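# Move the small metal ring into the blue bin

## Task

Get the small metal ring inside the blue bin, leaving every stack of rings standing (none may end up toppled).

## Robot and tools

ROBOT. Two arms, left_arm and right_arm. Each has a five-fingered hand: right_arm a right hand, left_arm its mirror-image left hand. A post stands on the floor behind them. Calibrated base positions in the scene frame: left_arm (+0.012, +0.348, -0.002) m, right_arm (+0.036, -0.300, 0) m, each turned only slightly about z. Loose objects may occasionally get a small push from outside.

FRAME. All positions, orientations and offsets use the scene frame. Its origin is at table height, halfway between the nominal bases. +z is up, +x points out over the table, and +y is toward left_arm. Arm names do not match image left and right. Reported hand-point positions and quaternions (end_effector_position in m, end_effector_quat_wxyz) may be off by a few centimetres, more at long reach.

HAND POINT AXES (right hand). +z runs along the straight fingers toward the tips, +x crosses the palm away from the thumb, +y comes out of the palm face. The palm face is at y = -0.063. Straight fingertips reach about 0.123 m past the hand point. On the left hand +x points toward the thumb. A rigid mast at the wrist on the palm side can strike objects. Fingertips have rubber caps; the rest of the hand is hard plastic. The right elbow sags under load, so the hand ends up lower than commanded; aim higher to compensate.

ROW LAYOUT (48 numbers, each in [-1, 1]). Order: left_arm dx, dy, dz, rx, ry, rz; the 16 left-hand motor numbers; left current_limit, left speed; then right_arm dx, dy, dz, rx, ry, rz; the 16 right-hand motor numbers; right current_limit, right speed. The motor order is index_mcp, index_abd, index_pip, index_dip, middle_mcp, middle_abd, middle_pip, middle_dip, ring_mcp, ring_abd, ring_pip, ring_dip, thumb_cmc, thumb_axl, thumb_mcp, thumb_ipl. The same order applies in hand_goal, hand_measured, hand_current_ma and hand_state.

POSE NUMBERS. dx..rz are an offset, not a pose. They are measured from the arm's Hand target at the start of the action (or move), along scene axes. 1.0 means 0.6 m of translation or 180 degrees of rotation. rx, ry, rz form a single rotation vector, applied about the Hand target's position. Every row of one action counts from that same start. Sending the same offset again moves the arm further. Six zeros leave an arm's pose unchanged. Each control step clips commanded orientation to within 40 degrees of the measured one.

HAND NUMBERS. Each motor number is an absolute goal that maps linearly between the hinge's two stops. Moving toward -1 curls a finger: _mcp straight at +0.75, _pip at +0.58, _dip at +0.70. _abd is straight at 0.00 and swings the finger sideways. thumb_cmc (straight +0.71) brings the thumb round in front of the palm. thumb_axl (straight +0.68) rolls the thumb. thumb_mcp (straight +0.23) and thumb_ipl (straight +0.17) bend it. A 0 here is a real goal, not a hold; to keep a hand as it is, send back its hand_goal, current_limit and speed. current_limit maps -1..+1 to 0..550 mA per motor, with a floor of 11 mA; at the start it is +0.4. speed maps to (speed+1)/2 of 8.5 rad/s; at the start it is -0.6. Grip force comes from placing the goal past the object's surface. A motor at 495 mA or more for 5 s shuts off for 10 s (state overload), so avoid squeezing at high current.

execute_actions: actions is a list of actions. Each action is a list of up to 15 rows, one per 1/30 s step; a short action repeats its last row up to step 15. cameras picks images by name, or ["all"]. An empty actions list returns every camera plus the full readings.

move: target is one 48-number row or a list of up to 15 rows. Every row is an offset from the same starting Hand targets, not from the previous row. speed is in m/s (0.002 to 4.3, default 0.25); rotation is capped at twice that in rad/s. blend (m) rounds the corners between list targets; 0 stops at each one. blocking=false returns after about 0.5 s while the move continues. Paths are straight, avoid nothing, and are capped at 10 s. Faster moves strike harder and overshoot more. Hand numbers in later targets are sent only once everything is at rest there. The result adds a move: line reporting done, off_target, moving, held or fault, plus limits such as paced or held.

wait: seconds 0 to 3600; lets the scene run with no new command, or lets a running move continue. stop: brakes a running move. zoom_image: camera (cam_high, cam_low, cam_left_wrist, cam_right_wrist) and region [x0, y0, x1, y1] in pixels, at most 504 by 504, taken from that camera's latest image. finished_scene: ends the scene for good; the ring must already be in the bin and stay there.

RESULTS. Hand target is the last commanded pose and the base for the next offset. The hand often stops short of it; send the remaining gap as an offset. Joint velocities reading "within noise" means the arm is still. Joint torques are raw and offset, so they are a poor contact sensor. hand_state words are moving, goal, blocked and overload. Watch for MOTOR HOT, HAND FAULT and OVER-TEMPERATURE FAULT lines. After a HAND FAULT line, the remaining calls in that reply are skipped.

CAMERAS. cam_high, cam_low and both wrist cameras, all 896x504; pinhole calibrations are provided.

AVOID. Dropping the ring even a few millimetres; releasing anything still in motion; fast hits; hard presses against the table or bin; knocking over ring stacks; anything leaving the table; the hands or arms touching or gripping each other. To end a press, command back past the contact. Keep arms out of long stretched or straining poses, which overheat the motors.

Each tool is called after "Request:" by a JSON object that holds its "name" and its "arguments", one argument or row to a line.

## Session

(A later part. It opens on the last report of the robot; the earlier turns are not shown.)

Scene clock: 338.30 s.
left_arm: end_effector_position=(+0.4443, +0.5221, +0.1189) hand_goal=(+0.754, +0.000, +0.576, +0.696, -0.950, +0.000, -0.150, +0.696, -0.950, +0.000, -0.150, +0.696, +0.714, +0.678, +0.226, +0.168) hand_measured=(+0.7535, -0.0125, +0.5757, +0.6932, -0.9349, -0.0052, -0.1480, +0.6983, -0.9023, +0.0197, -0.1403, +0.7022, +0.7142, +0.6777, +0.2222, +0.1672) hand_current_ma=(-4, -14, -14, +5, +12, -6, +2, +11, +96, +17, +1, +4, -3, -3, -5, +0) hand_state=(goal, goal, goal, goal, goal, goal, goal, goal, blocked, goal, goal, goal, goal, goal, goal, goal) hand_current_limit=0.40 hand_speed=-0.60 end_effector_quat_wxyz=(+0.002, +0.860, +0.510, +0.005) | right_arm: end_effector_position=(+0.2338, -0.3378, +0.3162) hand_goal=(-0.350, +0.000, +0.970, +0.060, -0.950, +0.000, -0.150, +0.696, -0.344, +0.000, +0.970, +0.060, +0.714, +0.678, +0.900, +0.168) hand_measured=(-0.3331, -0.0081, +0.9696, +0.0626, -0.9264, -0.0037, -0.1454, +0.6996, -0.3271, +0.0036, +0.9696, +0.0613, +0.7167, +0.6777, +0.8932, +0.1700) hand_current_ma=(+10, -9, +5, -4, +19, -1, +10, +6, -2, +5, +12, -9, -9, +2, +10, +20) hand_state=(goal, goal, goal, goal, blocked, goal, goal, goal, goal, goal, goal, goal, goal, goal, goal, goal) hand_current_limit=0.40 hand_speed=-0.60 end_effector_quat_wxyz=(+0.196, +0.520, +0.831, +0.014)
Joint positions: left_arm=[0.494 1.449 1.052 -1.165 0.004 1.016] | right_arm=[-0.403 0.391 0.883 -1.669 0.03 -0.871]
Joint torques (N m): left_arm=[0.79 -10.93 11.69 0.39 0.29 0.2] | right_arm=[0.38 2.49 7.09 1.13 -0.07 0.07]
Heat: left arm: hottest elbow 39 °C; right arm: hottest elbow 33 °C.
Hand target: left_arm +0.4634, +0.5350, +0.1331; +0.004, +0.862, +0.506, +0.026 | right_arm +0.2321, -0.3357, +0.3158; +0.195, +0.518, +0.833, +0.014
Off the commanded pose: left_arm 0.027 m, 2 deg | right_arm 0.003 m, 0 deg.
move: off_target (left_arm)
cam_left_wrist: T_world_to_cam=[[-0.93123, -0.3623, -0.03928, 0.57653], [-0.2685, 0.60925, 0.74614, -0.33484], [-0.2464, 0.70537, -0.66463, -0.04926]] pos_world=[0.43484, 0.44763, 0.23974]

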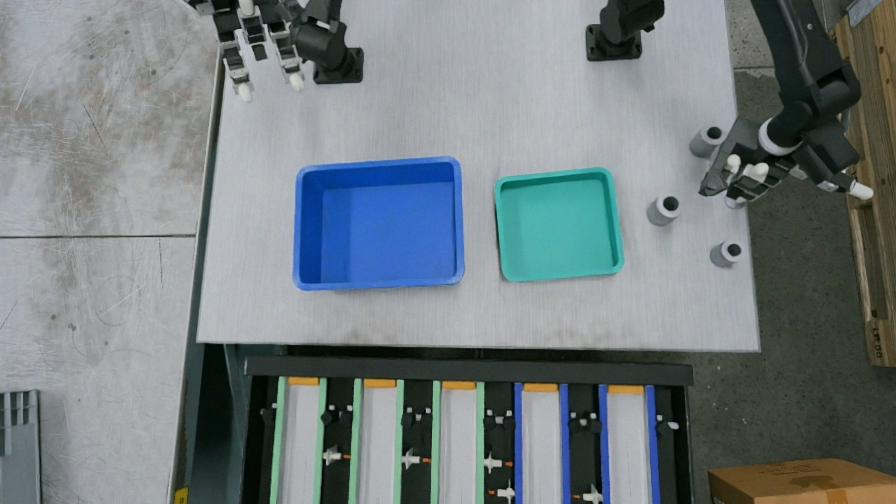

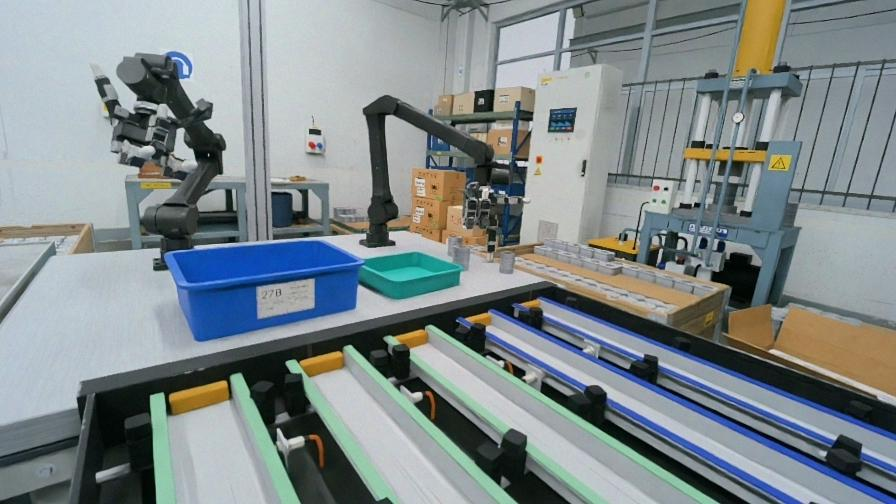

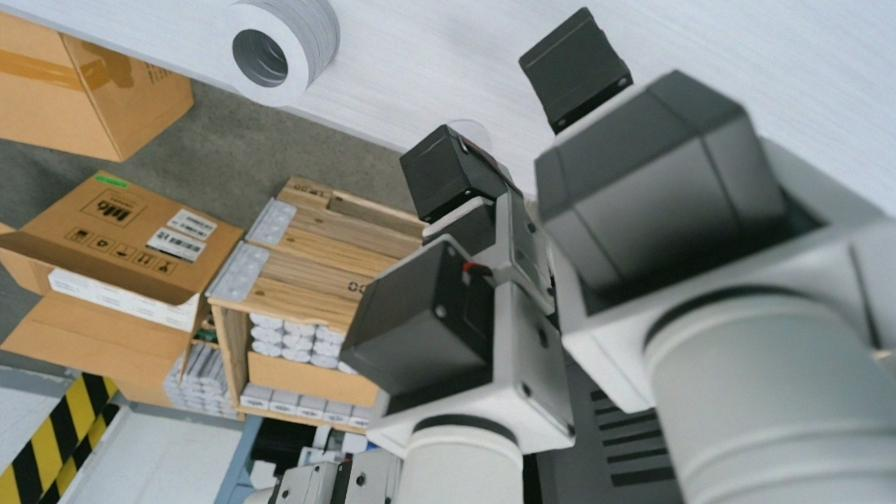

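Request:
{"name": "move", "arguments": {
  "target": [
    [0.053,0.018,0.0,0.0,0,0, 0.754,0,0.576,0.696, -0.95,0,-0.15,0.696, -0.95,0,-0.15,0.696, 0.714,0.678,0.226,0.168, 0.4,-0.6, 0,0,0,0,0,0, -0.35,0,0.97,0.06, -0.95,0,-0.15,0.696, -0.344,0,0.97,0.06, 0.714,0.678,0.9,0.168, 0.4,-0.6]
  ],
  "speed": 0.04,
  "cameras": ["cam_high"]
}}

Request:
{"name": "zoom_image", "arguments": {
  "camera": "cam_high",
  "region": [710, 180, 770, 240]
}}

Scene clock: 340.87 s.
left_arm: end_effector_position=(+0.4755, +0.5397, +0.1202) hand_goal=(+0.754, +0.000, +0.576, +0.696, -0.950, +0.000, -0.150, +0.696, -0.950, +0.000, -0.150, +0.696, +0.714, +0.678, +0.226, +0.168) hand_measured=(+0.7571, -0.0110, +0.5782, +0.6971, -0.9337, -0.0052, -0.1480, +0.6996, -0.9035, +0.0197, -0.1403, +0.7009, +0.7154, +0.6777, +0.2232, +0.1681) hand_current_ma=(+3, +6, -24, +2, +9, +2, +6, +6, +91, +21, +11, +21, -11, +13, -1, -17) hand_state=(goal, goal, goal, goal, goal, goal, goal, goal, blocked, goal, goal, goal, goal, goal, goal, goal) hand_current_limit=0.40 hand_speed=-0.60 end_effector_quat_wxyz=(+0.002, +0.860, +0.509, +0.010) | right_arm: end_effector_position=(+0.2338, -0.3378, +0.3162) hand_goal=(-0.350, +0.000, +0.970, +0.060, -0.950, +0.000, -0.150, +0.696, -0.344, +0.000, +0.970, +0.060, +0.714, +0.678, +0.900, +0.168) hand_measured=(-0.3331, -0.0066, +0.9696, +0.0626, -0.9264, -0.0023, -0.1454, +0.6996, -0.3271, +0.0036, +0.9709, +0.0613, +0.7167, +0.6777, +0.8942, +0.1700) hand_current_ma=(+16, -1, +5, +2, +7, +10, +17, +18, +6, +1, +21, +9, -2, +22, -6, +12) hand_state=(goal, goal, goal, goal, blocked, goal, goal, goal, goal, goal, goal, goal, goal, goal, goal, goal) hand_current_limit=0.40 hand_speed=-0.60 end_effector_quat_wxyz=(+0.196, +0.520, +0.831, +0.014)
Joint positions: left_arm=[0.494 1.532 1.146 -1.165 0.004 1.016] | right_arm=[-0.403 0.391 0.883 -1.669 0.03 -0.871]
Joint torques (N m): left_arm=[-0.56 -12.57 11.73 -0.1 0.24 0.01] | right_arm=[0.15 2.08 7.35 1.05 -0.03 0.08]
Heat: left arm: hottest elbow 39 °C; right arm: hottest elbow 33 °C.
Hand target: left_arm +0.4953, +0.5459, +0.1331; +0.004, +0.862, +0.506, +0.026 | right_arm +0.2321, -0.3357, +0.3158; +0.195, +0.518, +0.833, +0.014
Off the commanded pose: left_arm 0.024 m, 2 deg | right_arm 0.003 m, 0 deg.
move: off_target (left_arm)

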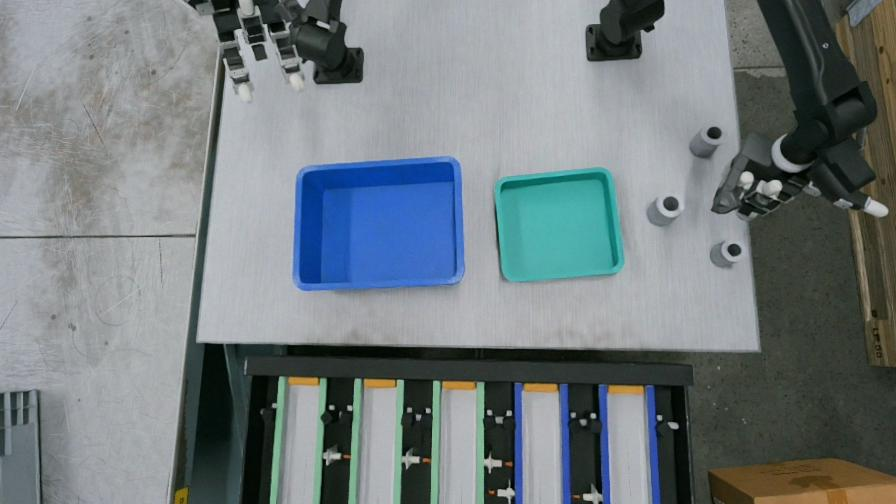

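Scaled by 8.400 from the camera's image (finer frame: 1280x720).

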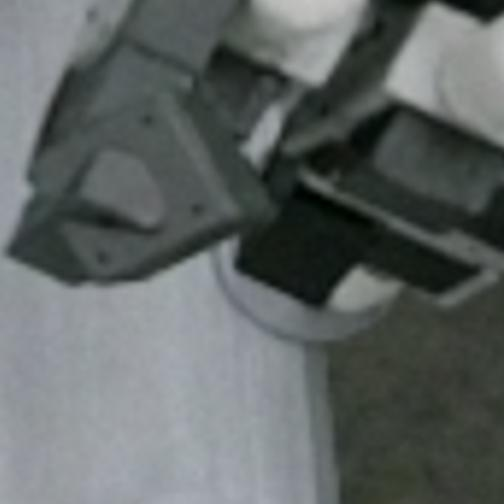

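Request:
{"name": "move", "arguments": {
  "target": [
    [0.0,-0.02,0.0,0.0,0,0, 0.754,0,0.576,0.696, -0.95,0,-0.15,0.696, -0.95,0,-0.15,0.696, 0.714,0.678,0.226,0.168, 0.4,-0.6, 0,0,0,0,0,0, -0.35,0,0.97,0.06, -0.95,0,-0.15,0.696, -0.344,0,0.97,0.06, 0.714,0.678,0.9,0.168, 0.4,-0.6]
  ],
  "speed": 0.04,
  "cameras": ["cam_high"]
}}

Request:
{"name": "zoom_image", "arguments": {
  "camera": "cam_high",
  "region": [710, 180, 770, 240]
}}

Scene clock: 341.80 s.
left_arm: end_effector_position=(+0.4801, +0.5294, +0.1202) hand_goal=(+0.754, +0.000, +0.576, +0.696, -0.950, +0.000, -0.150, +0.696, -0.950, +0.000, -0.150, +0.696, +0.714, +0.678, +0.226, +0.168) hand_measured=(+0.7559, -0.0052, +0.5782, +0.6971, -0.9337, -0.0052, -0.1480, +0.6996, -0.9023, +0.0197, -0.1390, +0.7022, +0.7142, +0.6767, +0.2232, +0.1681) hand_current_ma=(+10, -2, -15, +16, +10, -5, +5, +14, +92, +15, +24, +18, -5, -9, -6, +1) hand_state=(moving, moving, goal, goal, goal, goal, goal, goal, blocked, goal, goal, goal, goal, goal, goal, goal) hand_current_limit=0.40 hand_speed=-0.60 end_effector_quat_wxyz=(+0.002, +0.864, +0.503, +0.010) | right_arm: end_effector_position=(+0.2338, -0.3378, +0.3162) hand_goal=(-0.350, +0.000, +0.970, +0.060, -0.950, +0.000, -0.150, +0.696, -0.344, +0.000, +0.970, +0.060, +0.714, +0.678, +0.900, +0.168) hand_measured=(-0.3319, -0.0081, +0.9683, +0.0626, -0.9264, -0.0037, -0.1454, +0.7009, -0.3271, +0.0036, +0.9696, +0.0613, +0.7167, +0.6777, +0.8942, +0.1700) hand_current_ma=(+6, -3, -5, +1, +15, +8, -1, +12, +5, +10, +5, -2, +3, +1, -3, -3) hand_state=(goal, goal, goal, goal, blocked, goal, goal, goal, goal, goal, goal, goal, goal, goal, goal, goal) hand_current_limit=0.40 hand_speed=-0.60 end_effector_quat_wxyz=(+0.196, +0.520, +0.831, +0.014)
Joint positions: left_arm=[0.47 1.532 1.146 -1.165 0.004 1.008] | right_arm=[-0.403 0.391 0.883 -1.669 0.03 -0.871]
Joint torques (N m): left_arm=[-0.09 -13.74 10.63 -0.05 0.2 -0.13] | right_arm=[0.38 2.08 7.25 1.07 -0.08 0.11]
Heat: left arm: hottest elbow 39 °C; right arm: hottest elbow 33 °C.
Hand target: left_arm +0.4953, +0.5338, +0.1331; +0.004, +0.862, +0.506, +0.026 | right_arm +0.2321, -0.3357, +0.3158; +0.195, +0.518, +0.833, +0.014
Off the commanded pose: left_arm 0.020 m, 2 deg | right_arm 0.003 m, 0 deg.
move: off_target (left_arm)

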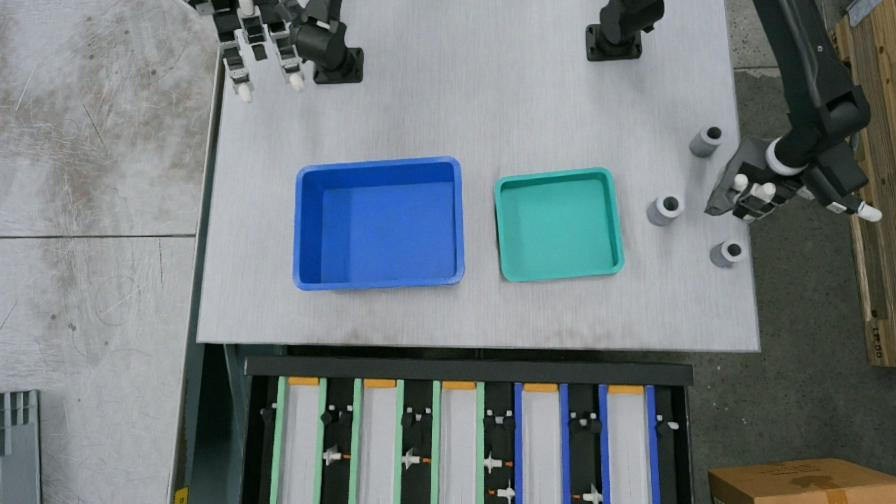

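Scaled by 8.400 from the camera's image (finer frame: 1280x720).

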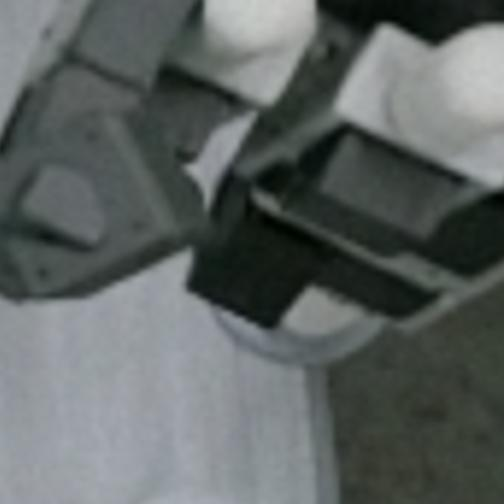

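Request:
{"name": "move", "arguments": {
  "target": [
    [-0.003,-0.012,0.0,0.0,0,0, 0.754,0,0.576,0.696, -0.95,0,-0.15,0.696, -0.95,0,-0.15,0.696, 0.714,0.678,0.226,0.168, 0.4,-0.6, 0,0,0,0,0,0, -0.35,0,0.97,0.06, -0.95,0,-0.15,0.696, -0.344,0,0.97,0.06, 0.714,0.678,0.9,0.168, 0.4,-0.6]
  ],
  "speed": 0.04,
  "cameras": ["cam_high","cam_left_wrist"]
}}

Request:
{"name": "zoom_image", "arguments": {
  "camera": "cam_high",
  "region": [710, 180, 770, 240]
}}

Scene clock: 342.60 s.
left_arm: end_effector_position=(+0.4823, +0.5253, +0.1202) hand_goal=(+0.754, +0.000, +0.576, +0.696, -0.950, +0.000, -0.150, +0.696, -0.950, +0.000, -0.150, +0.696, +0.714, +0.678, +0.226, +0.168) hand_measured=(+0.7583, -0.0023, +0.5782, +0.6971, -0.9349, -0.0052, -0.1480, +0.6996, -0.9023, +0.0197, -0.1403, +0.7022, +0.7142, +0.6777, +0.2232, +0.1681) hand_current_ma=(-9, +7, -5, +19, +14, -4, +3, +13, +90, +12, +14, +1, -5, +15, +5, -5) hand_state=(goal, goal, goal, goal, goal, goal, goal, goal, blocked, goal, goal, goal, goal, goal, goal, goal) hand_current_limit=0.40 hand_speed=-0.60 end_effector_quat_wxyz=(+0.003, +0.864, +0.504, +0.010) | right_arm: end_effector_position=(+0.2338, -0.3378, +0.3162) hand_goal=(-0.350, +0.000, +0.970, +0.060, -0.950, +0.000, -0.150, +0.696, -0.344, +0.000, +0.970, +0.060, +0.714, +0.678, +0.900, +0.168) hand_measured=(-0.3319, -0.0066, +0.9696, +0.0626, -0.9276, -0.0037, -0.1454, +0.6996, -0.3283, +0.0036, +0.9696, +0.0613, +0.7167, +0.6777, +0.8932, +0.1700) hand_current_ma=(+16, +0, +10, +5, +21, +24, -2, -1, +1, -5, -1, +0, +6, +4, -1, +8) hand_state=(goal, goal, goal, goal, blocked, goal, goal, goal, goal, goal, goal, goal, goal, goal, goal, goal) hand_current_limit=0.40 hand_speed=-0.60 end_effector_quat_wxyz=(+0.196, +0.520, +0.831, +0.014)
Joint positions: left_arm=[0.459 1.532 1.146 -1.165 0.004 0.995] | right_arm=[-0.403 0.391 0.883 -1.669 0.03 -0.871]
Joint torques (N m): left_arm=[-0.97 -14.45 9.69 0.16 0.18 -0.12] | right_arm=[0.38 2.37 7.16 1.07 -0.04 0.09]
Heat: left arm: hottest elbow 39 °C; right arm: hottest elbow 33 °C.
Hand target: left_arm +0.4935, +0.5267, +0.1331; +0.004, +0.862, +0.506, +0.026 | right_arm +0.2321, -0.3357, +0.3158; +0.195, +0.518, +0.833, +0.014
Off the commanded pose: left_arm 0.017 m, 2 deg | right_arm 0.003 m, 0 deg.
move: off_target (left_arm)
cam_left_wrist: T_world_to_cam=[[-0.93584, -0.34895, -0.04941, 0.60955], [-0.26671, 0.6096, 0.74649, -0.32867], [-0.23037, 0.71177, -0.66356, -0.05251]] pos_world=[0.47068, 0.45043, 0.24062]

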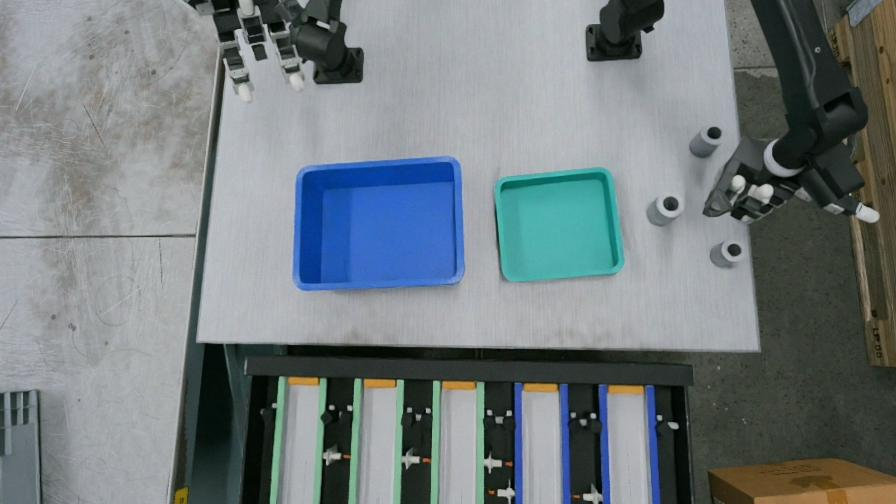

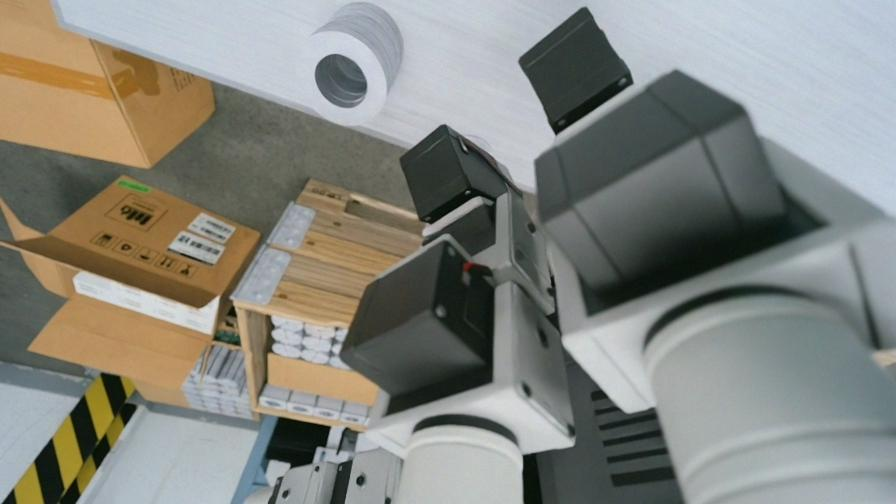

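Scaled by 8.400 from the camera's image (finer frame: 1280x720).

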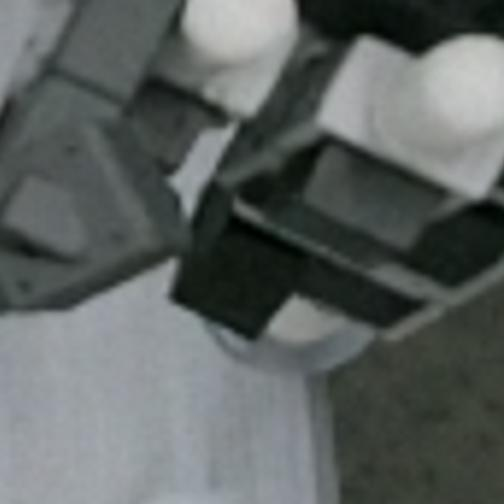

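Request:
{"name": "move", "arguments": {
  "target": [
    [-0.003,-0.013,0.0,0.0,0,0, 0.754,0,0.576,0.696, -0.95,0,-0.15,0.696, -0.95,0,-0.15,0.696, 0.714,0.678,0.226,0.168, 0.4,-0.6, 0,0,0,0,0,0, -0.35,0,0.97,0.06, -0.95,0,-0.15,0.696, -0.344,0,0.97,0.06, 0.714,0.678,0.9,0.168, 0.4,-0.6]
  ],
  "speed": 0.04,
  "cameras": ["cam_high"]
}}

Request:
{"name": "zoom_image", "arguments": {
  "camera": "cam_high",
  "region": [710, 180, 770, 240]
}}

Scene clock: 343.33 s.
left_arm: end_effector_position=(+0.4853, +0.5192, +0.1218) hand_goal=(+0.754, +0.000, +0.576, +0.696, -0.950, +0.000, -0.150, +0.696, -0.950, +0.000, -0.150, +0.696, +0.714, +0.678, +0.226, +0.168) hand_measured=(+0.7559, -0.0023, +0.5782, +0.6971, -0.9337, -0.0052, -0.1480, +0.6983, -0.9023, +0.0197, -0.1390, +0.7009, +0.7142, +0.6777, +0.2232, +0.1681) hand_current_ma=(-20, +16, -12, +13, +6, -2, +21, +12, +89, +19, +8, -4, -22, +5, -5, +4) hand_state=(goal, goal, goal, goal, goal, goal, goal, goal, blocked, goal, goal, goal, goal, goal, goal, goal) hand_current_limit=0.40 hand_speed=-0.60 end_effector_quat_wxyz=(+0.003, +0.864, +0.503, +0.012) | right_arm: end_effector_position=(+0.2338, -0.3378, +0.3162) hand_goal=(-0.350, +0.000, +0.970, +0.060, -0.950, +0.000, -0.150, +0.696, -0.344, +0.000, +0.970, +0.060, +0.714, +0.678, +0.900, +0.168) hand_measured=(-0.3319, -0.0066, +0.9696, +0.0626, -0.9264, -0.0023, -0.1454, +0.6996, -0.3271, +0.0036, +0.9696, +0.0613, +0.7154, +0.6767, +0.8942, +0.1700) hand_current_ma=(+7, -9, -1, +7, +14, +7, +5, +12, -4, +7, +5, +0, +0, +2, +5, +1) hand_state=(goal, goal, goal, goal, blocked, goal, goal, goal, goal, goal, goal, goal, goal, goal, goal, goal) hand_current_limit=0.40 hand_speed=-0.60 end_effector_quat_wxyz=(+0.196, +0.520, +0.831, +0.014)
Joint positions: left_arm=[0.444 1.528 1.146 -1.165 0.004 0.982] | right_arm=[-0.403 0.391 0.883 -1.669 0.03 -0.871]
Joint torques (N m): left_arm=[-1.08 -15.74 8.81 0.23 0.13 -0.14] | right_arm=[0.09 2.37 7.15 0.98 -0.06 0.08]
Heat: left arm: hottest elbow 39 °C; right arm: hottest elbow 33 °C.
Hand target: left_arm +0.4916, +0.5189, +0.1331; +0.004, +0.862, +0.506, +0.026 | right_arm +0.2321, -0.3357, +0.3158; +0.195, +0.518, +0.833, +0.014
Off the commanded pose: left_arm 0.013 m, 2 deg | right_arm 0.003 m, 0 deg.
move: off_target (left_arm)

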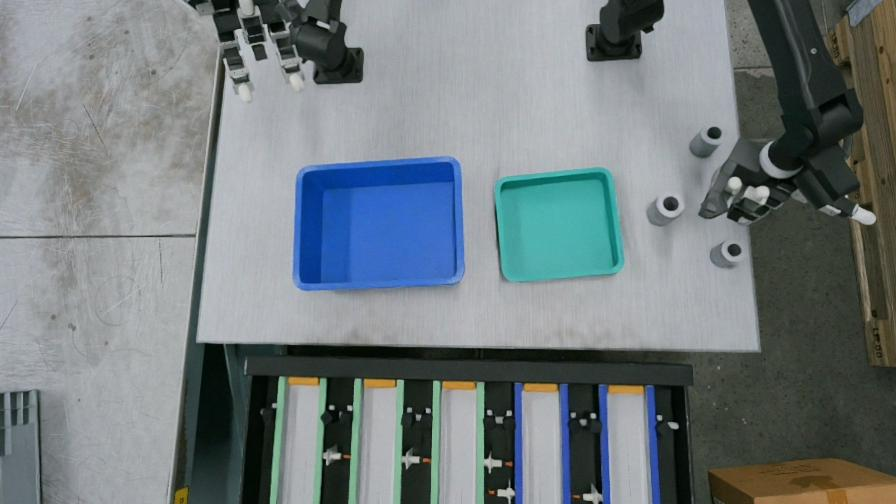

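Scaled by 8.400 from the camera's image (finer frame: 1280x720).

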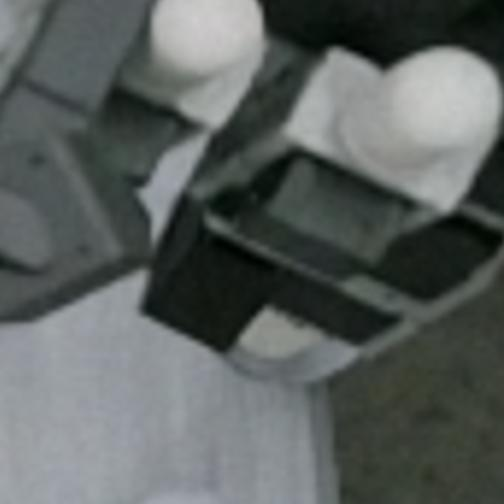

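Request:
{"name": "move", "arguments": {
  "target": [
    [-0.004,-0.012,-0.002,0.0,0,0, 0.754,0,0.576,0.696, -0.95,0,-0.15,0.696, -0.95,0,-0.15,0.696, 0.714,0.678,0.226,0.168, 0.4,-0.6, 0,0,0,0,0,0, -0.35,0,0.97,0.06, -0.95,0,-0.15,0.696, -0.344,0,0.97,0.06, 0.714,0.678,0.9,0.168, 0.4,-0.6]
  ],
  "speed": 0.04,
  "cameras": ["cam_high"]
}}

Request:
{"name": "zoom_image", "arguments": {
  "camera": "cam_high",
  "region": [710, 180, 770, 240]
}}

Scene clock: 344.27 s.
left_arm: end_effector_position=(+0.4879, +0.5138, +0.1277) hand_goal=(+0.754, +0.000, +0.576, +0.696, -0.950, +0.000, -0.150, +0.696, -0.950, +0.000, -0.150, +0.696, +0.714, +0.678, +0.226, +0.168) hand_measured=(+0.7535, -0.0052, +0.5757, +0.6958, -0.9337, -0.0052, -0.1480, +0.6996, -0.9023, +0.0197, -0.1403, +0.7009, +0.7154, +0.6767, +0.2232, +0.1681) hand_current_ma=(+8, +5, -15, -3, -3, +8, +7, +2, +102, +17, +19, +12, -5, -5, -7, -8) hand_state=(goal, goal, goal, goal, goal, goal, goal, goal, blocked, goal, goal, goal, goal, goal, goal, goal) hand_current_limit=0.40 hand_speed=-0.60 end_effector_quat_wxyz=(+0.003, +0.865, +0.502, +0.018) | right_arm: end_effector_position=(+0.2338, -0.3378, +0.3162) hand_goal=(-0.350, +0.000, +0.970, +0.060, -0.950, +0.000, -0.150, +0.696, -0.344, +0.000, +0.970, +0.060, +0.714, +0.678, +0.900, +0.168) hand_measured=(-0.3319, -0.0066, +0.9696, +0.0626, -0.9264, -0.0037, -0.1454, +0.6996, -0.3283, +0.0036, +0.9709, +0.0613, +0.7167, +0.6777, +0.8942, +0.1700) hand_current_ma=(+15, -2, +3, -4, +19, +8, +5, +8, +1, +9, +12, -13, +13, +6, -7, +7) hand_state=(goal, goal, goal, goal, blocked, goal, goal, goal, goal, goal, goal, goal, goal, goal, goal, goal) hand_current_limit=0.40 hand_speed=-0.60 end_effector_quat_wxyz=(+0.196, +0.520, +0.831, +0.014)
Joint positions: left_arm=[0.43 1.516 1.146 -1.165 0.004 0.969] | right_arm=[-0.403 0.391 0.883 -1.669 0.03 -0.871]
Joint torques (N m): left_arm=[-0.85 -15.33 7.68 0.31 0.1 -0.12] | right_arm=[0.03 2.55 7.2 1.11 -0.1 0.04]
Heat: left arm: hottest elbow 39 °C; right arm: hottest elbow 33 °C.
Hand target: left_arm +0.4892, +0.5118, +0.1318; +0.004, +0.862, +0.506, +0.026 | right_arm +0.2321, -0.3357, +0.3158; +0.195, +0.518, +0.833, +0.014
Off the commanded pose: left_arm 0.005 m, 1 deg | right_arm 0.003 m, 0 deg.
move: done

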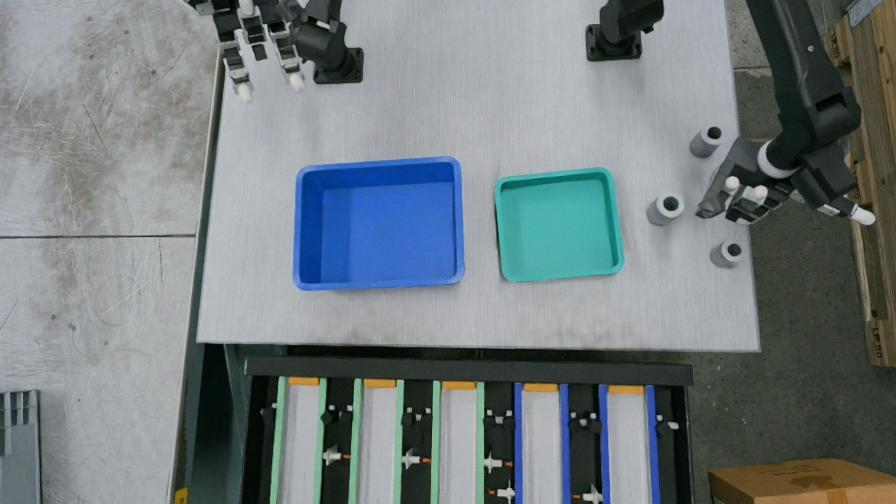

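Scaled by 8.400 from the camera's image (finer frame: 1280x720).

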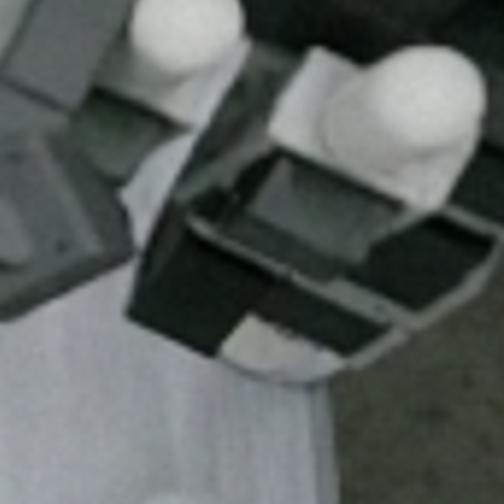

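Request:
{"name": "move", "arguments": {
  "target": [
    [0,0,0.04,0.0,0,0, 0.754,0,0.576,0.696, -0.95,0,-0.15,0.696, -0.95,0,-0.15,0.696, 0.714,0.678,0.226,0.168, 0.4,-0.6, 0,0,0,0,0,0, -0.35,0,0.97,0.06, -0.95,0,-0.15,0.696, -0.344,0,0.97,0.06, 0.714,0.678,0.9,0.168, 0.4,-0.6],
    [-0.07,0.1,0.08,0.0,0,0, 0.754,0,0.576,0.696, -0.95,0,-0.15,0.696, -0.95,0,-0.15,0.696, 0.714,0.678,0.226,0.168, 0.4,-0.6, 0,0,0,0,0,0, -0.35,0,0.97,0.06, -0.95,0,-0.15,0.696, -0.344,0,0.97,0.06, 0.714,0.678,0.9,0.168, 0.4,-0.6]
  ],
  "speed": 0.1,
  "cameras": ["cam_high","cam_low"]
}}

Request:
{"name": "zoom_image", "arguments": {
  "camera": "cam_high",
  "region": [710, 180, 770, 240]
}}

Scene clock: 346.50 s.
left_arm: end_effector_position=(+0.4342, +0.5628, +0.1514) hand_goal=(+0.754, +0.000, +0.576, +0.696, -0.950, +0.000, -0.150, +0.696, -0.950, +0.000, -0.150, +0.696, +0.714, +0.678, +0.226, +0.168) hand_measured=(+0.7523, -0.0052, +0.5770, +0.6971, -0.9349, -0.0052, -0.1480, +0.6983, -0.9035, +0.0197, -0.1390, +0.7022, +0.7154, +0.6777, +0.2232, +0.1681) hand_current_ma=(+10, +11, -16, -3, +19, +0, +7, +6, +90, +13, +17, -8, -12, -13, -10, +2) hand_state=(goal, goal, goal, goal, goal, goal, goal, goal, blocked, goal, goal, goal, goal, goal, goal, goal) hand_current_limit=0.40 hand_speed=-0.60 end_effector_quat_wxyz=(+0.004, +0.859, +0.512, -0.003) | right_arm: end_effector_position=(+0.2338, -0.3378, +0.3162) hand_goal=(-0.350, +0.000, +0.970, +0.060, -0.950, +0.000, -0.150, +0.696, -0.344, +0.000, +0.970, +0.060, +0.714, +0.678, +0.900, +0.168) hand_measured=(-0.3319, -0.0066, +0.9683, +0.0626, -0.9264, -0.0037, -0.1442, +0.6996, -0.3271, +0.0021, +0.9709, +0.0613, +0.7167, +0.6777, +0.8942, +0.1700) hand_current_ma=(+22, -5, -4, -1, +11, +4, -7, +14, +7, +23, +5, +4, +4, -1, +4, +4) hand_state=(goal, goal, goal, goal, blocked, goal, goal, goal, goal, goal, goal, goal, goal, goal, goal, goal) hand_current_limit=0.40 hand_speed=-0.60 end_effector_quat_wxyz=(+0.196, +0.520, +0.831, +0.014)
Joint positions: left_arm=[0.594 1.46 1.157 -1.273 0.008 1.111] | right_arm=[-0.403 0.391 0.883 -1.669 0.03 -0.871]
Joint torques (N m): left_arm=[0.26 -14.68 11.85 -0.51 0.31 0.16] | right_arm=[0.03 2.2 7.28 1.01 -0.1 0.06]
Heat: left arm: hottest elbow 39 °C; right arm: hottest elbow 33 °C.
Hand target: left_arm +0.4473, +0.5717, +0.1800; +0.004, +0.862, +0.506, +0.026 | right_arm +0.2321, -0.3357, +0.3158; +0.195, +0.518, +0.833, +0.014
Off the commanded pose: left_arm 0.033 m, 3 deg | right_arm 0.003 m, 0 deg.
move: off_target (left_arm)

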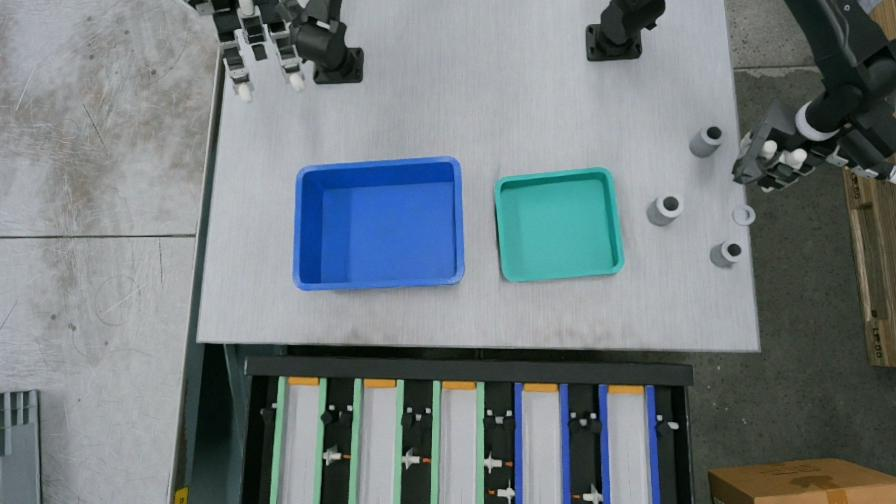

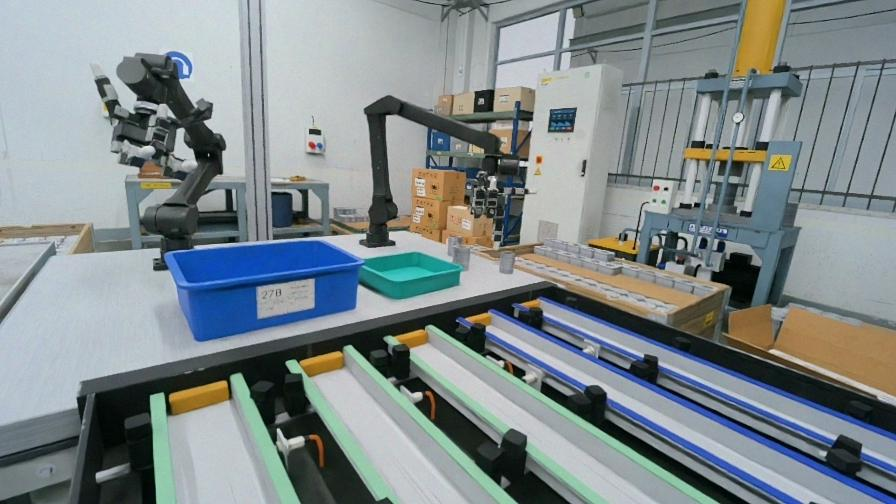

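Scaled by 8.400 from the camera's image (finer frame: 1280x720).

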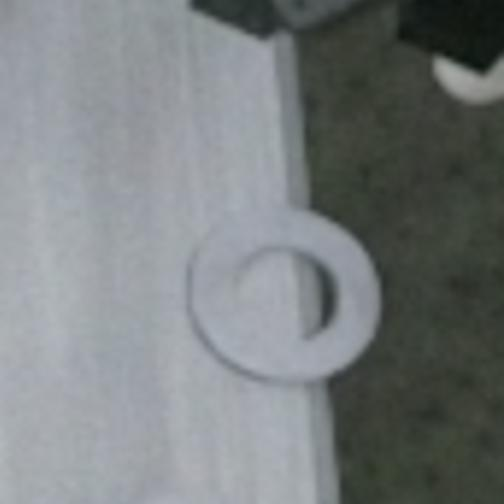

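Request:
{"name": "move", "arguments": {
  "target": [
    [0,0,0.2,0,0,0, 0.754,0,0.576,0.696, -0.95,0,-0.15,0.696, -0.95,0,-0.15,0.696, 0.714,0.678,0.226,0.168, 0.4,-0.6, 0,0,0,0,0,0, -0.35,0,0.97,0.06, -0.95,0,-0.15,0.696, -0.344,0,0.97,0.06, 0.714,0.678,0.9,0.168, 0.4,-0.6],
    [-0.08,0.2,0.2,0,0,-0.222, 0.754,0,0.576,0.696, 0.754,0,0.576,0.696, 0.754,0,0.576,0.696, -0.481,0.678,0.1056,-0.511, 0.4,-0.6, 0,0,0,0,0,0, -0.35,0,0.97,0.06, -0.95,0,-0.15,0.696, -0.344,0,0.97,0.06, 0.714,0.678,0.9,0.168, 0.4,-0.6]
  ],
  "speed": 0.2,
  "cameras": ["all"]
}}

Scene clock: 353.33 s.
left_arm: end_effector_position=(+0.3942, +0.6809, +0.2894) hand_goal=(+0.754, +0.000, +0.576, +0.696, +0.754, +0.000, +0.576, +0.696, +0.754, +0.000, +0.576, +0.696, -0.480, +0.678, +0.106, -0.510) hand_measured=(+0.7535, -0.0052, +0.5770, +0.6958, +0.7511, -0.0052, +0.5731, +0.6958, +0.7511, +0.0036, +0.5718, +0.6996, -0.4839, +0.6756, +0.1005, -0.5112) hand_current_ma=(+7, -6, +14, -4, -13, +20, +14, +10, +6, +9, +8, +3, -15, +3, -14, -12) hand_state=(goal, goal, goal, goal, goal, goal, goal, goal, goal, goal, goal, goal, goal, goal, goal, goal) hand_current_limit=0.40 hand_speed=-0.60 end_effector_quat_wxyz=(+0.017, +0.979, +0.201, +0.011) | right_arm: end_effector_position=(+0.2338, -0.3378, +0.3162) hand_goal=(-0.350, +0.000, +0.970, +0.060, -0.950, +0.000, -0.150, +0.696, -0.344, +0.000, +0.970, +0.060, +0.714, +0.678, +0.900, +0.168) hand_measured=(-0.3319, -0.0081, +0.9696, +0.0626, -0.9276, -0.0023, -0.1454, +0.6996, -0.3271, +0.0036, +0.9709, +0.0613, +0.7167, +0.6767, +0.8932, +0.1700) hand_current_ma=(+25, +0, +15, +9, +6, +17, +11, +5, +14, +15, +12, -6, +0, -2, +8, +13) hand_state=(goal, goal, goal, goal, blocked, goal, goal, goal, goal, goal, goal, goal, goal, goal, goal, goal) hand_current_limit=0.40 hand_speed=-0.60 end_effector_quat_wxyz=(+0.196, +0.520, +0.831, +0.014)
Joint positions: left_arm=[0.88 1.705 1.805 -1.676 0.041 2.066] | right_arm=[-0.403 0.391 0.883 -1.669 0.03 -0.871]
Joint torques (N m): left_arm=[0.32 -16.32 12.16 -0.59 0.13 0.16] | right_arm=[0.67 1.73 7.09 0.99 -0.04 0.09]
Heat: left arm: hottest elbow 39 °C; right arm: hottest elbow 33 °C.
Hand target: left_arm +0.3993, +0.6918, +0.2998; +0.013, +0.983, +0.181, +0.023 | right_arm +0.2321, -0.3357, +0.3158; +0.195, +0.518, +0.833, +0.014
Off the commanded pose: left_arm 0.016 m, 3 deg | right_arm 0.003 m, 0 deg.
joint sent to its limit (left arm) — joint 6 (wrist roll), upper limit. The joint targets still meet the commanded pose.
move: off_target (left_arm); target 2's new numbers were sent with left_arm's hand 0.017 m and 3 deg from that target
cam_left_wrist: T_world_to_cam=[[-0.95551, 0.28773, -0.06485, 0.16851], [0.14975, 0.6627, 0.73376, -0.76995], [0.2541, 0.69141, -0.6763, -0.24478]] pos_world=[0.33852, 0.631, 0.41034]
cam_right_wrist: T_world_to_cam=[[0.84534, -0.40115, 0.35281, -0.40455], [-0.51647, -0.44482, 0.73171, -0.31355], [-0.13659, -0.80076, -0.5832, 0.0682]] pos_world=[0.18936, -0.24715, 0.41193]

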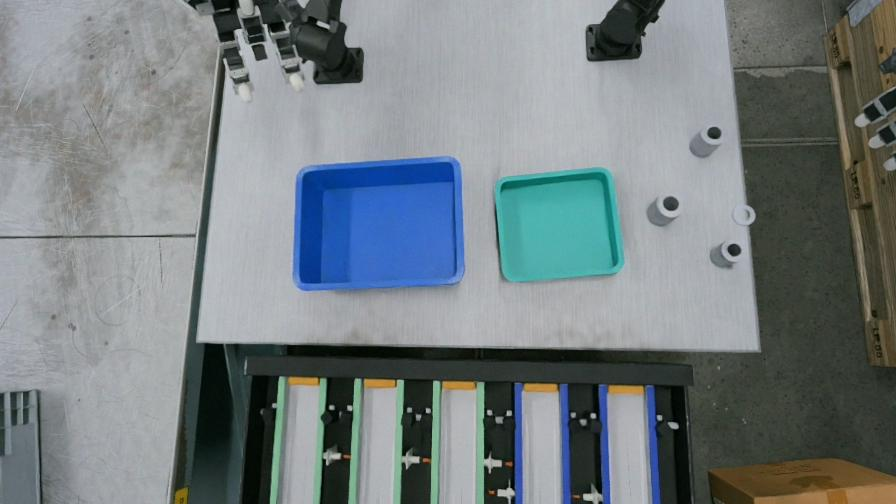

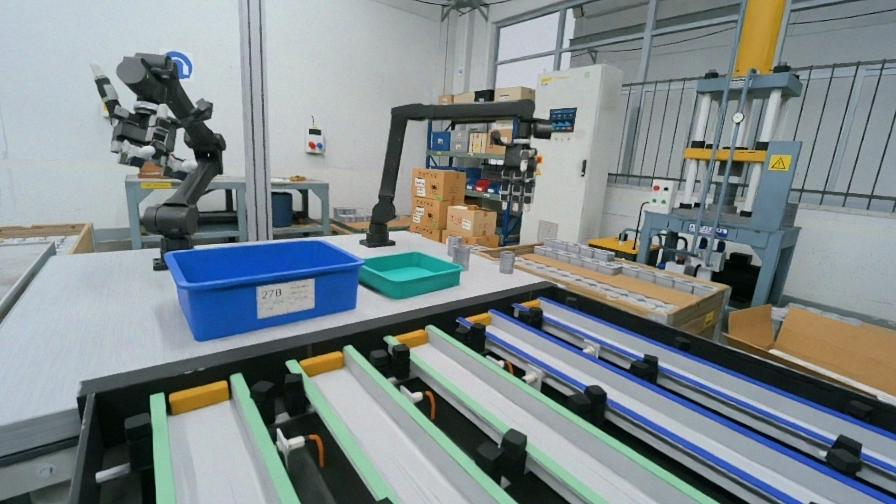

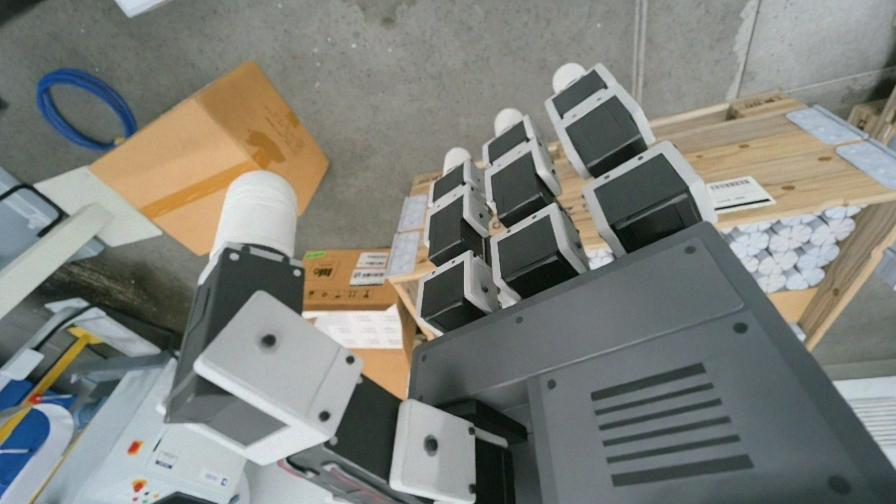

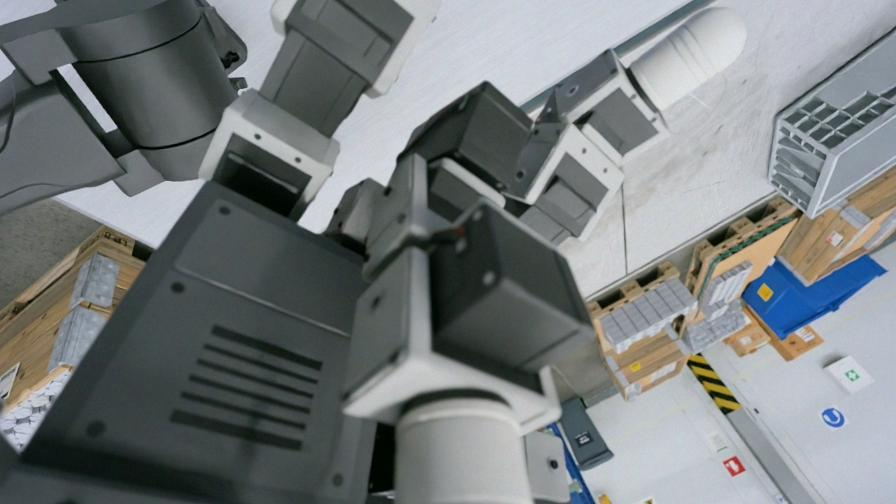

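Request:
{"name": "move", "arguments": {
  "target": [0,0,0,0,0,0, 0.4247,0,-0.737,0.696, 0.754,0,0.576,0.696, 0.754,0,0.576,0.696, -0.481,0.678,0.1056,-0.511, 0.4,-0.6, 0,0,0,0,0,0, -0.35,0,0.97,0.06, -0.95,0,-0.15,0.696, -0.344,0,0.97,0.06, 0.714,0.678,0.9,0.168, 0.4,-0.6],
  "speed": 0.2,
  "cameras": ["cam_left_wrist"]
}}

Scene clock: 354.67 s.
left_arm: end_effector_position=(+0.3942, +0.6809, +0.2894) hand_goal=(+0.424, +0.000, -0.736, +0.696, +0.754, +0.000, +0.576, +0.696, +0.754, +0.000, +0.576, +0.696, -0.480, +0.678, +0.106, -0.510) hand_measured=(+0.4279, -0.0052, -0.7318, +0.6958, +0.7523, -0.0052, +0.5731, +0.6958, +0.7523, +0.0021, +0.5731, +0.6996, -0.4839, +0.6756, +0.1005, -0.5103) hand_current_ma=(+10, +1, -1, +6, +13, +11, +7, +1, +12, +17, +12, +0, -8, +10, +1, -9) hand_state=(goal, goal, goal, goal, goal, goal, goal, goal, goal, goal, goal, goal, goal, goal, goal, goal) hand_current_limit=0.40 hand_speed=-0.60 end_effector_quat_wxyz=(+0.017, +0.979, +0.201, +0.011) | right_arm: end_effector_position=(+0.2338, -0.3378, +0.3162) hand_goal=(-0.350, +0.000, +0.970, +0.060, -0.950, +0.000, -0.150, +0.696, -0.344, +0.000, +0.970, +0.060, +0.714, +0.678, +0.900, +0.168) hand_measured=(-0.3331, -0.0081, +0.9683, +0.0613, -0.9264, -0.0023, -0.1454, +0.7009, -0.3283, +0.0021, +0.9709, +0.0613, +0.7167, +0.6777, +0.8932, +0.1691) hand_current_ma=(+10, -1, +3, +4, +17, +2, +3, +9, +8, +6, +9, -1, -9, +5, +16, +4) hand_state=(goal, goal, goal, goal, blocked, goal, goal, goal, goal, goal, goal, goal, goal, goal, goal, goal) hand_current_limit=0.40 hand_speed=-0.60 end_effector_quat_wxyz=(+0.196, +0.520, +0.831, +0.014)
Joint positions: left_arm=[0.88 1.705 1.805 -1.676 0.041 2.066] | right_arm=[-0.403 0.391 0.883 -1.669 0.03 -0.871]
Joint torques (N m): left_arm=[0.67 -16.38 12.1 -0.73 0.13 0.13] | right_arm=[-0.09 2.32 7.1 1.1 -0.1 0.1]
Heat: left arm: hottest elbow 39 °C; right arm: hottest elbow 33 °C.
Hand target: left_arm +0.3993, +0.6917, +0.2999; +0.013, +0.983, +0.181, +0.023 | right_arm +0.2321, -0.3357, +0.3158; +0.195, +0.518, +0.833, +0.014
Off the commanded pose: left_arm 0.016 m, 3 deg | right_arm 0.003 m, 0 deg.
joint sent to its limit (left arm) — joint 6 (wrist roll), upper limit. The joint targets still meet the commanded pose.
move: done
cam_left_wrist: T_world_to_cam=[[-0.95551, 0.28773, -0.06485, 0.16851], [0.14975, 0.6627, 0.73376, -0.76995], [0.2541, 0.69141, -0.6763, -0.24478]] pos_world=[0.33852, 0.631, 0.41034]

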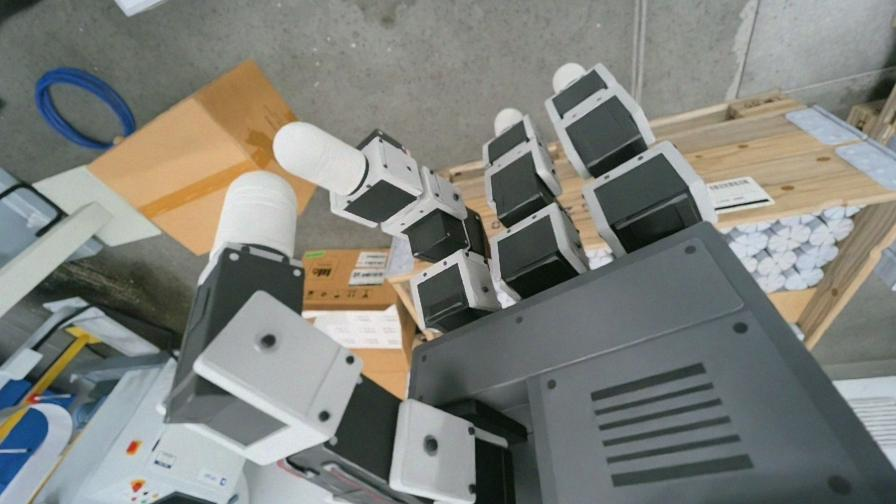

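Request:
{"name": "move", "arguments": {
  "target": [0,0,0,0,0,0, 0.27,0,-0.737,0.696, 0.754,0,0.576,0.696, 0.754,0,0.576,0.696, -0.481,0.678,0.1056,-0.511, 0.0,-0.9, 0,0,0,0,0,0, -0.35,0,0.97,0.06, -0.95,0,-0.15,0.696, -0.344,0,0.97,0.06, 0.714,0.678,0.9,0.168, 0.4,-0.6],
  "speed": 0.2,
  "cameras": ["cam_left_wrist"]
}}

Scene clock: 355.40 s.
left_arm: end_effector_position=(+0.3942, +0.6809, +0.2894) hand_goal=(+0.270, +0.000, -0.736, +0.696, +0.754, +0.000, +0.576, +0.696, +0.754, +0.000, +0.576, +0.696, -0.480, +0.678, +0.106, -0.510) hand_measured=(+0.3012, -0.0037, -0.7293, +0.6971, +0.7523, -0.0052, +0.5731, +0.6958, +0.7523, +0.0036, +0.5731, +0.6996, -0.4826, +0.6756, +0.1015, -0.5112) hand_current_ma=(+57, +13, -13, +4, -13, +1, +21, +17, +5, +12, +0, +1, -24, -9, -10, -2) hand_state=(blocked, goal, goal, goal, goal, goal, goal, goal, goal, goal, goal, goal, goal, goal, goal, goal) hand_current_limit=0.00 hand_speed=-0.90 end_effector_quat_wxyz=(+0.017, +0.979, +0.201, +0.011) | right_arm: end_effector_position=(+0.2338, -0.3378, +0.3162) hand_goal=(-0.350, +0.000, +0.970, +0.060, -0.950, +0.000, -0.150, +0.696, -0.344, +0.000, +0.970, +0.060, +0.714, +0.678, +0.900, +0.168) hand_measured=(-0.3331, -0.0066, +0.9683, +0.0626, -0.9264, -0.0023, -0.1442, +0.6996, -0.3271, +0.0021, +0.9709, +0.0613, +0.7167, +0.6767, +0.8942, +0.1700) hand_current_ma=(+9, +4, +19, +0, +18, +8, +13, +14, +18, +11, +5, +7, -4, +15, +2, +17) hand_state=(goal, goal, goal, goal, blocked, goal, goal, goal, goal, goal, goal, goal, goal, goal, goal, goal) hand_current_limit=0.40 hand_speed=-0.60 end_effector_quat_wxyz=(+0.196, +0.520, +0.831, +0.014)
Joint positions: left_arm=[0.88 1.705 1.805 -1.676 0.041 2.066] | right_arm=[-0.403 0.391 0.883 -1.669 0.03 -0.871]
Joint torques (N m): left_arm=[0.26 -15.91 12.12 -0.69 0.14 0.19] | right_arm=[0.5 2.2 7.1 0.99 -0.05 0.07]
Heat: left arm: hottest elbow 39 °C; right arm: hottest elbow 33 °C.
Hand target: left_arm +0.3993, +0.6917, +0.2999; +0.013, +0.983, +0.181, +0.023 | right_arm +0.2321, -0.3357, +0.3158; +0.195, +0.518, +0.833, +0.014
Off the commanded pose: left_arm 0.016 m, 3 deg | right_arm 0.003 m, 0 deg.
joint sent to its limit (left arm) — joint 6 (wrist roll), upper limit. The joint targets still meet the commanded pose.
move: done
cam_left_wrist: T_world_to_cam=[[-0.95551, 0.28773, -0.06485, 0.16851], [0.14975, 0.6627, 0.73376, -0.76995], [0.2541, 0.69141, -0.6763, -0.24478]] pos_world=[0.33852, 0.631, 0.41034]

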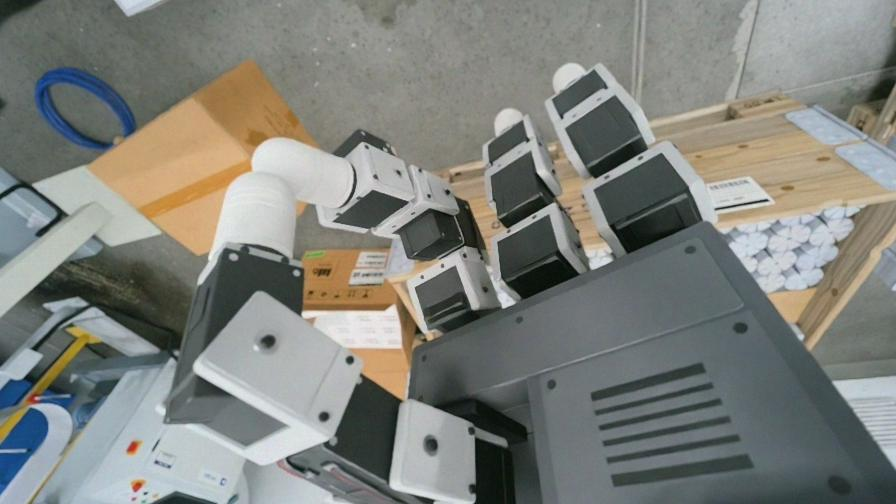

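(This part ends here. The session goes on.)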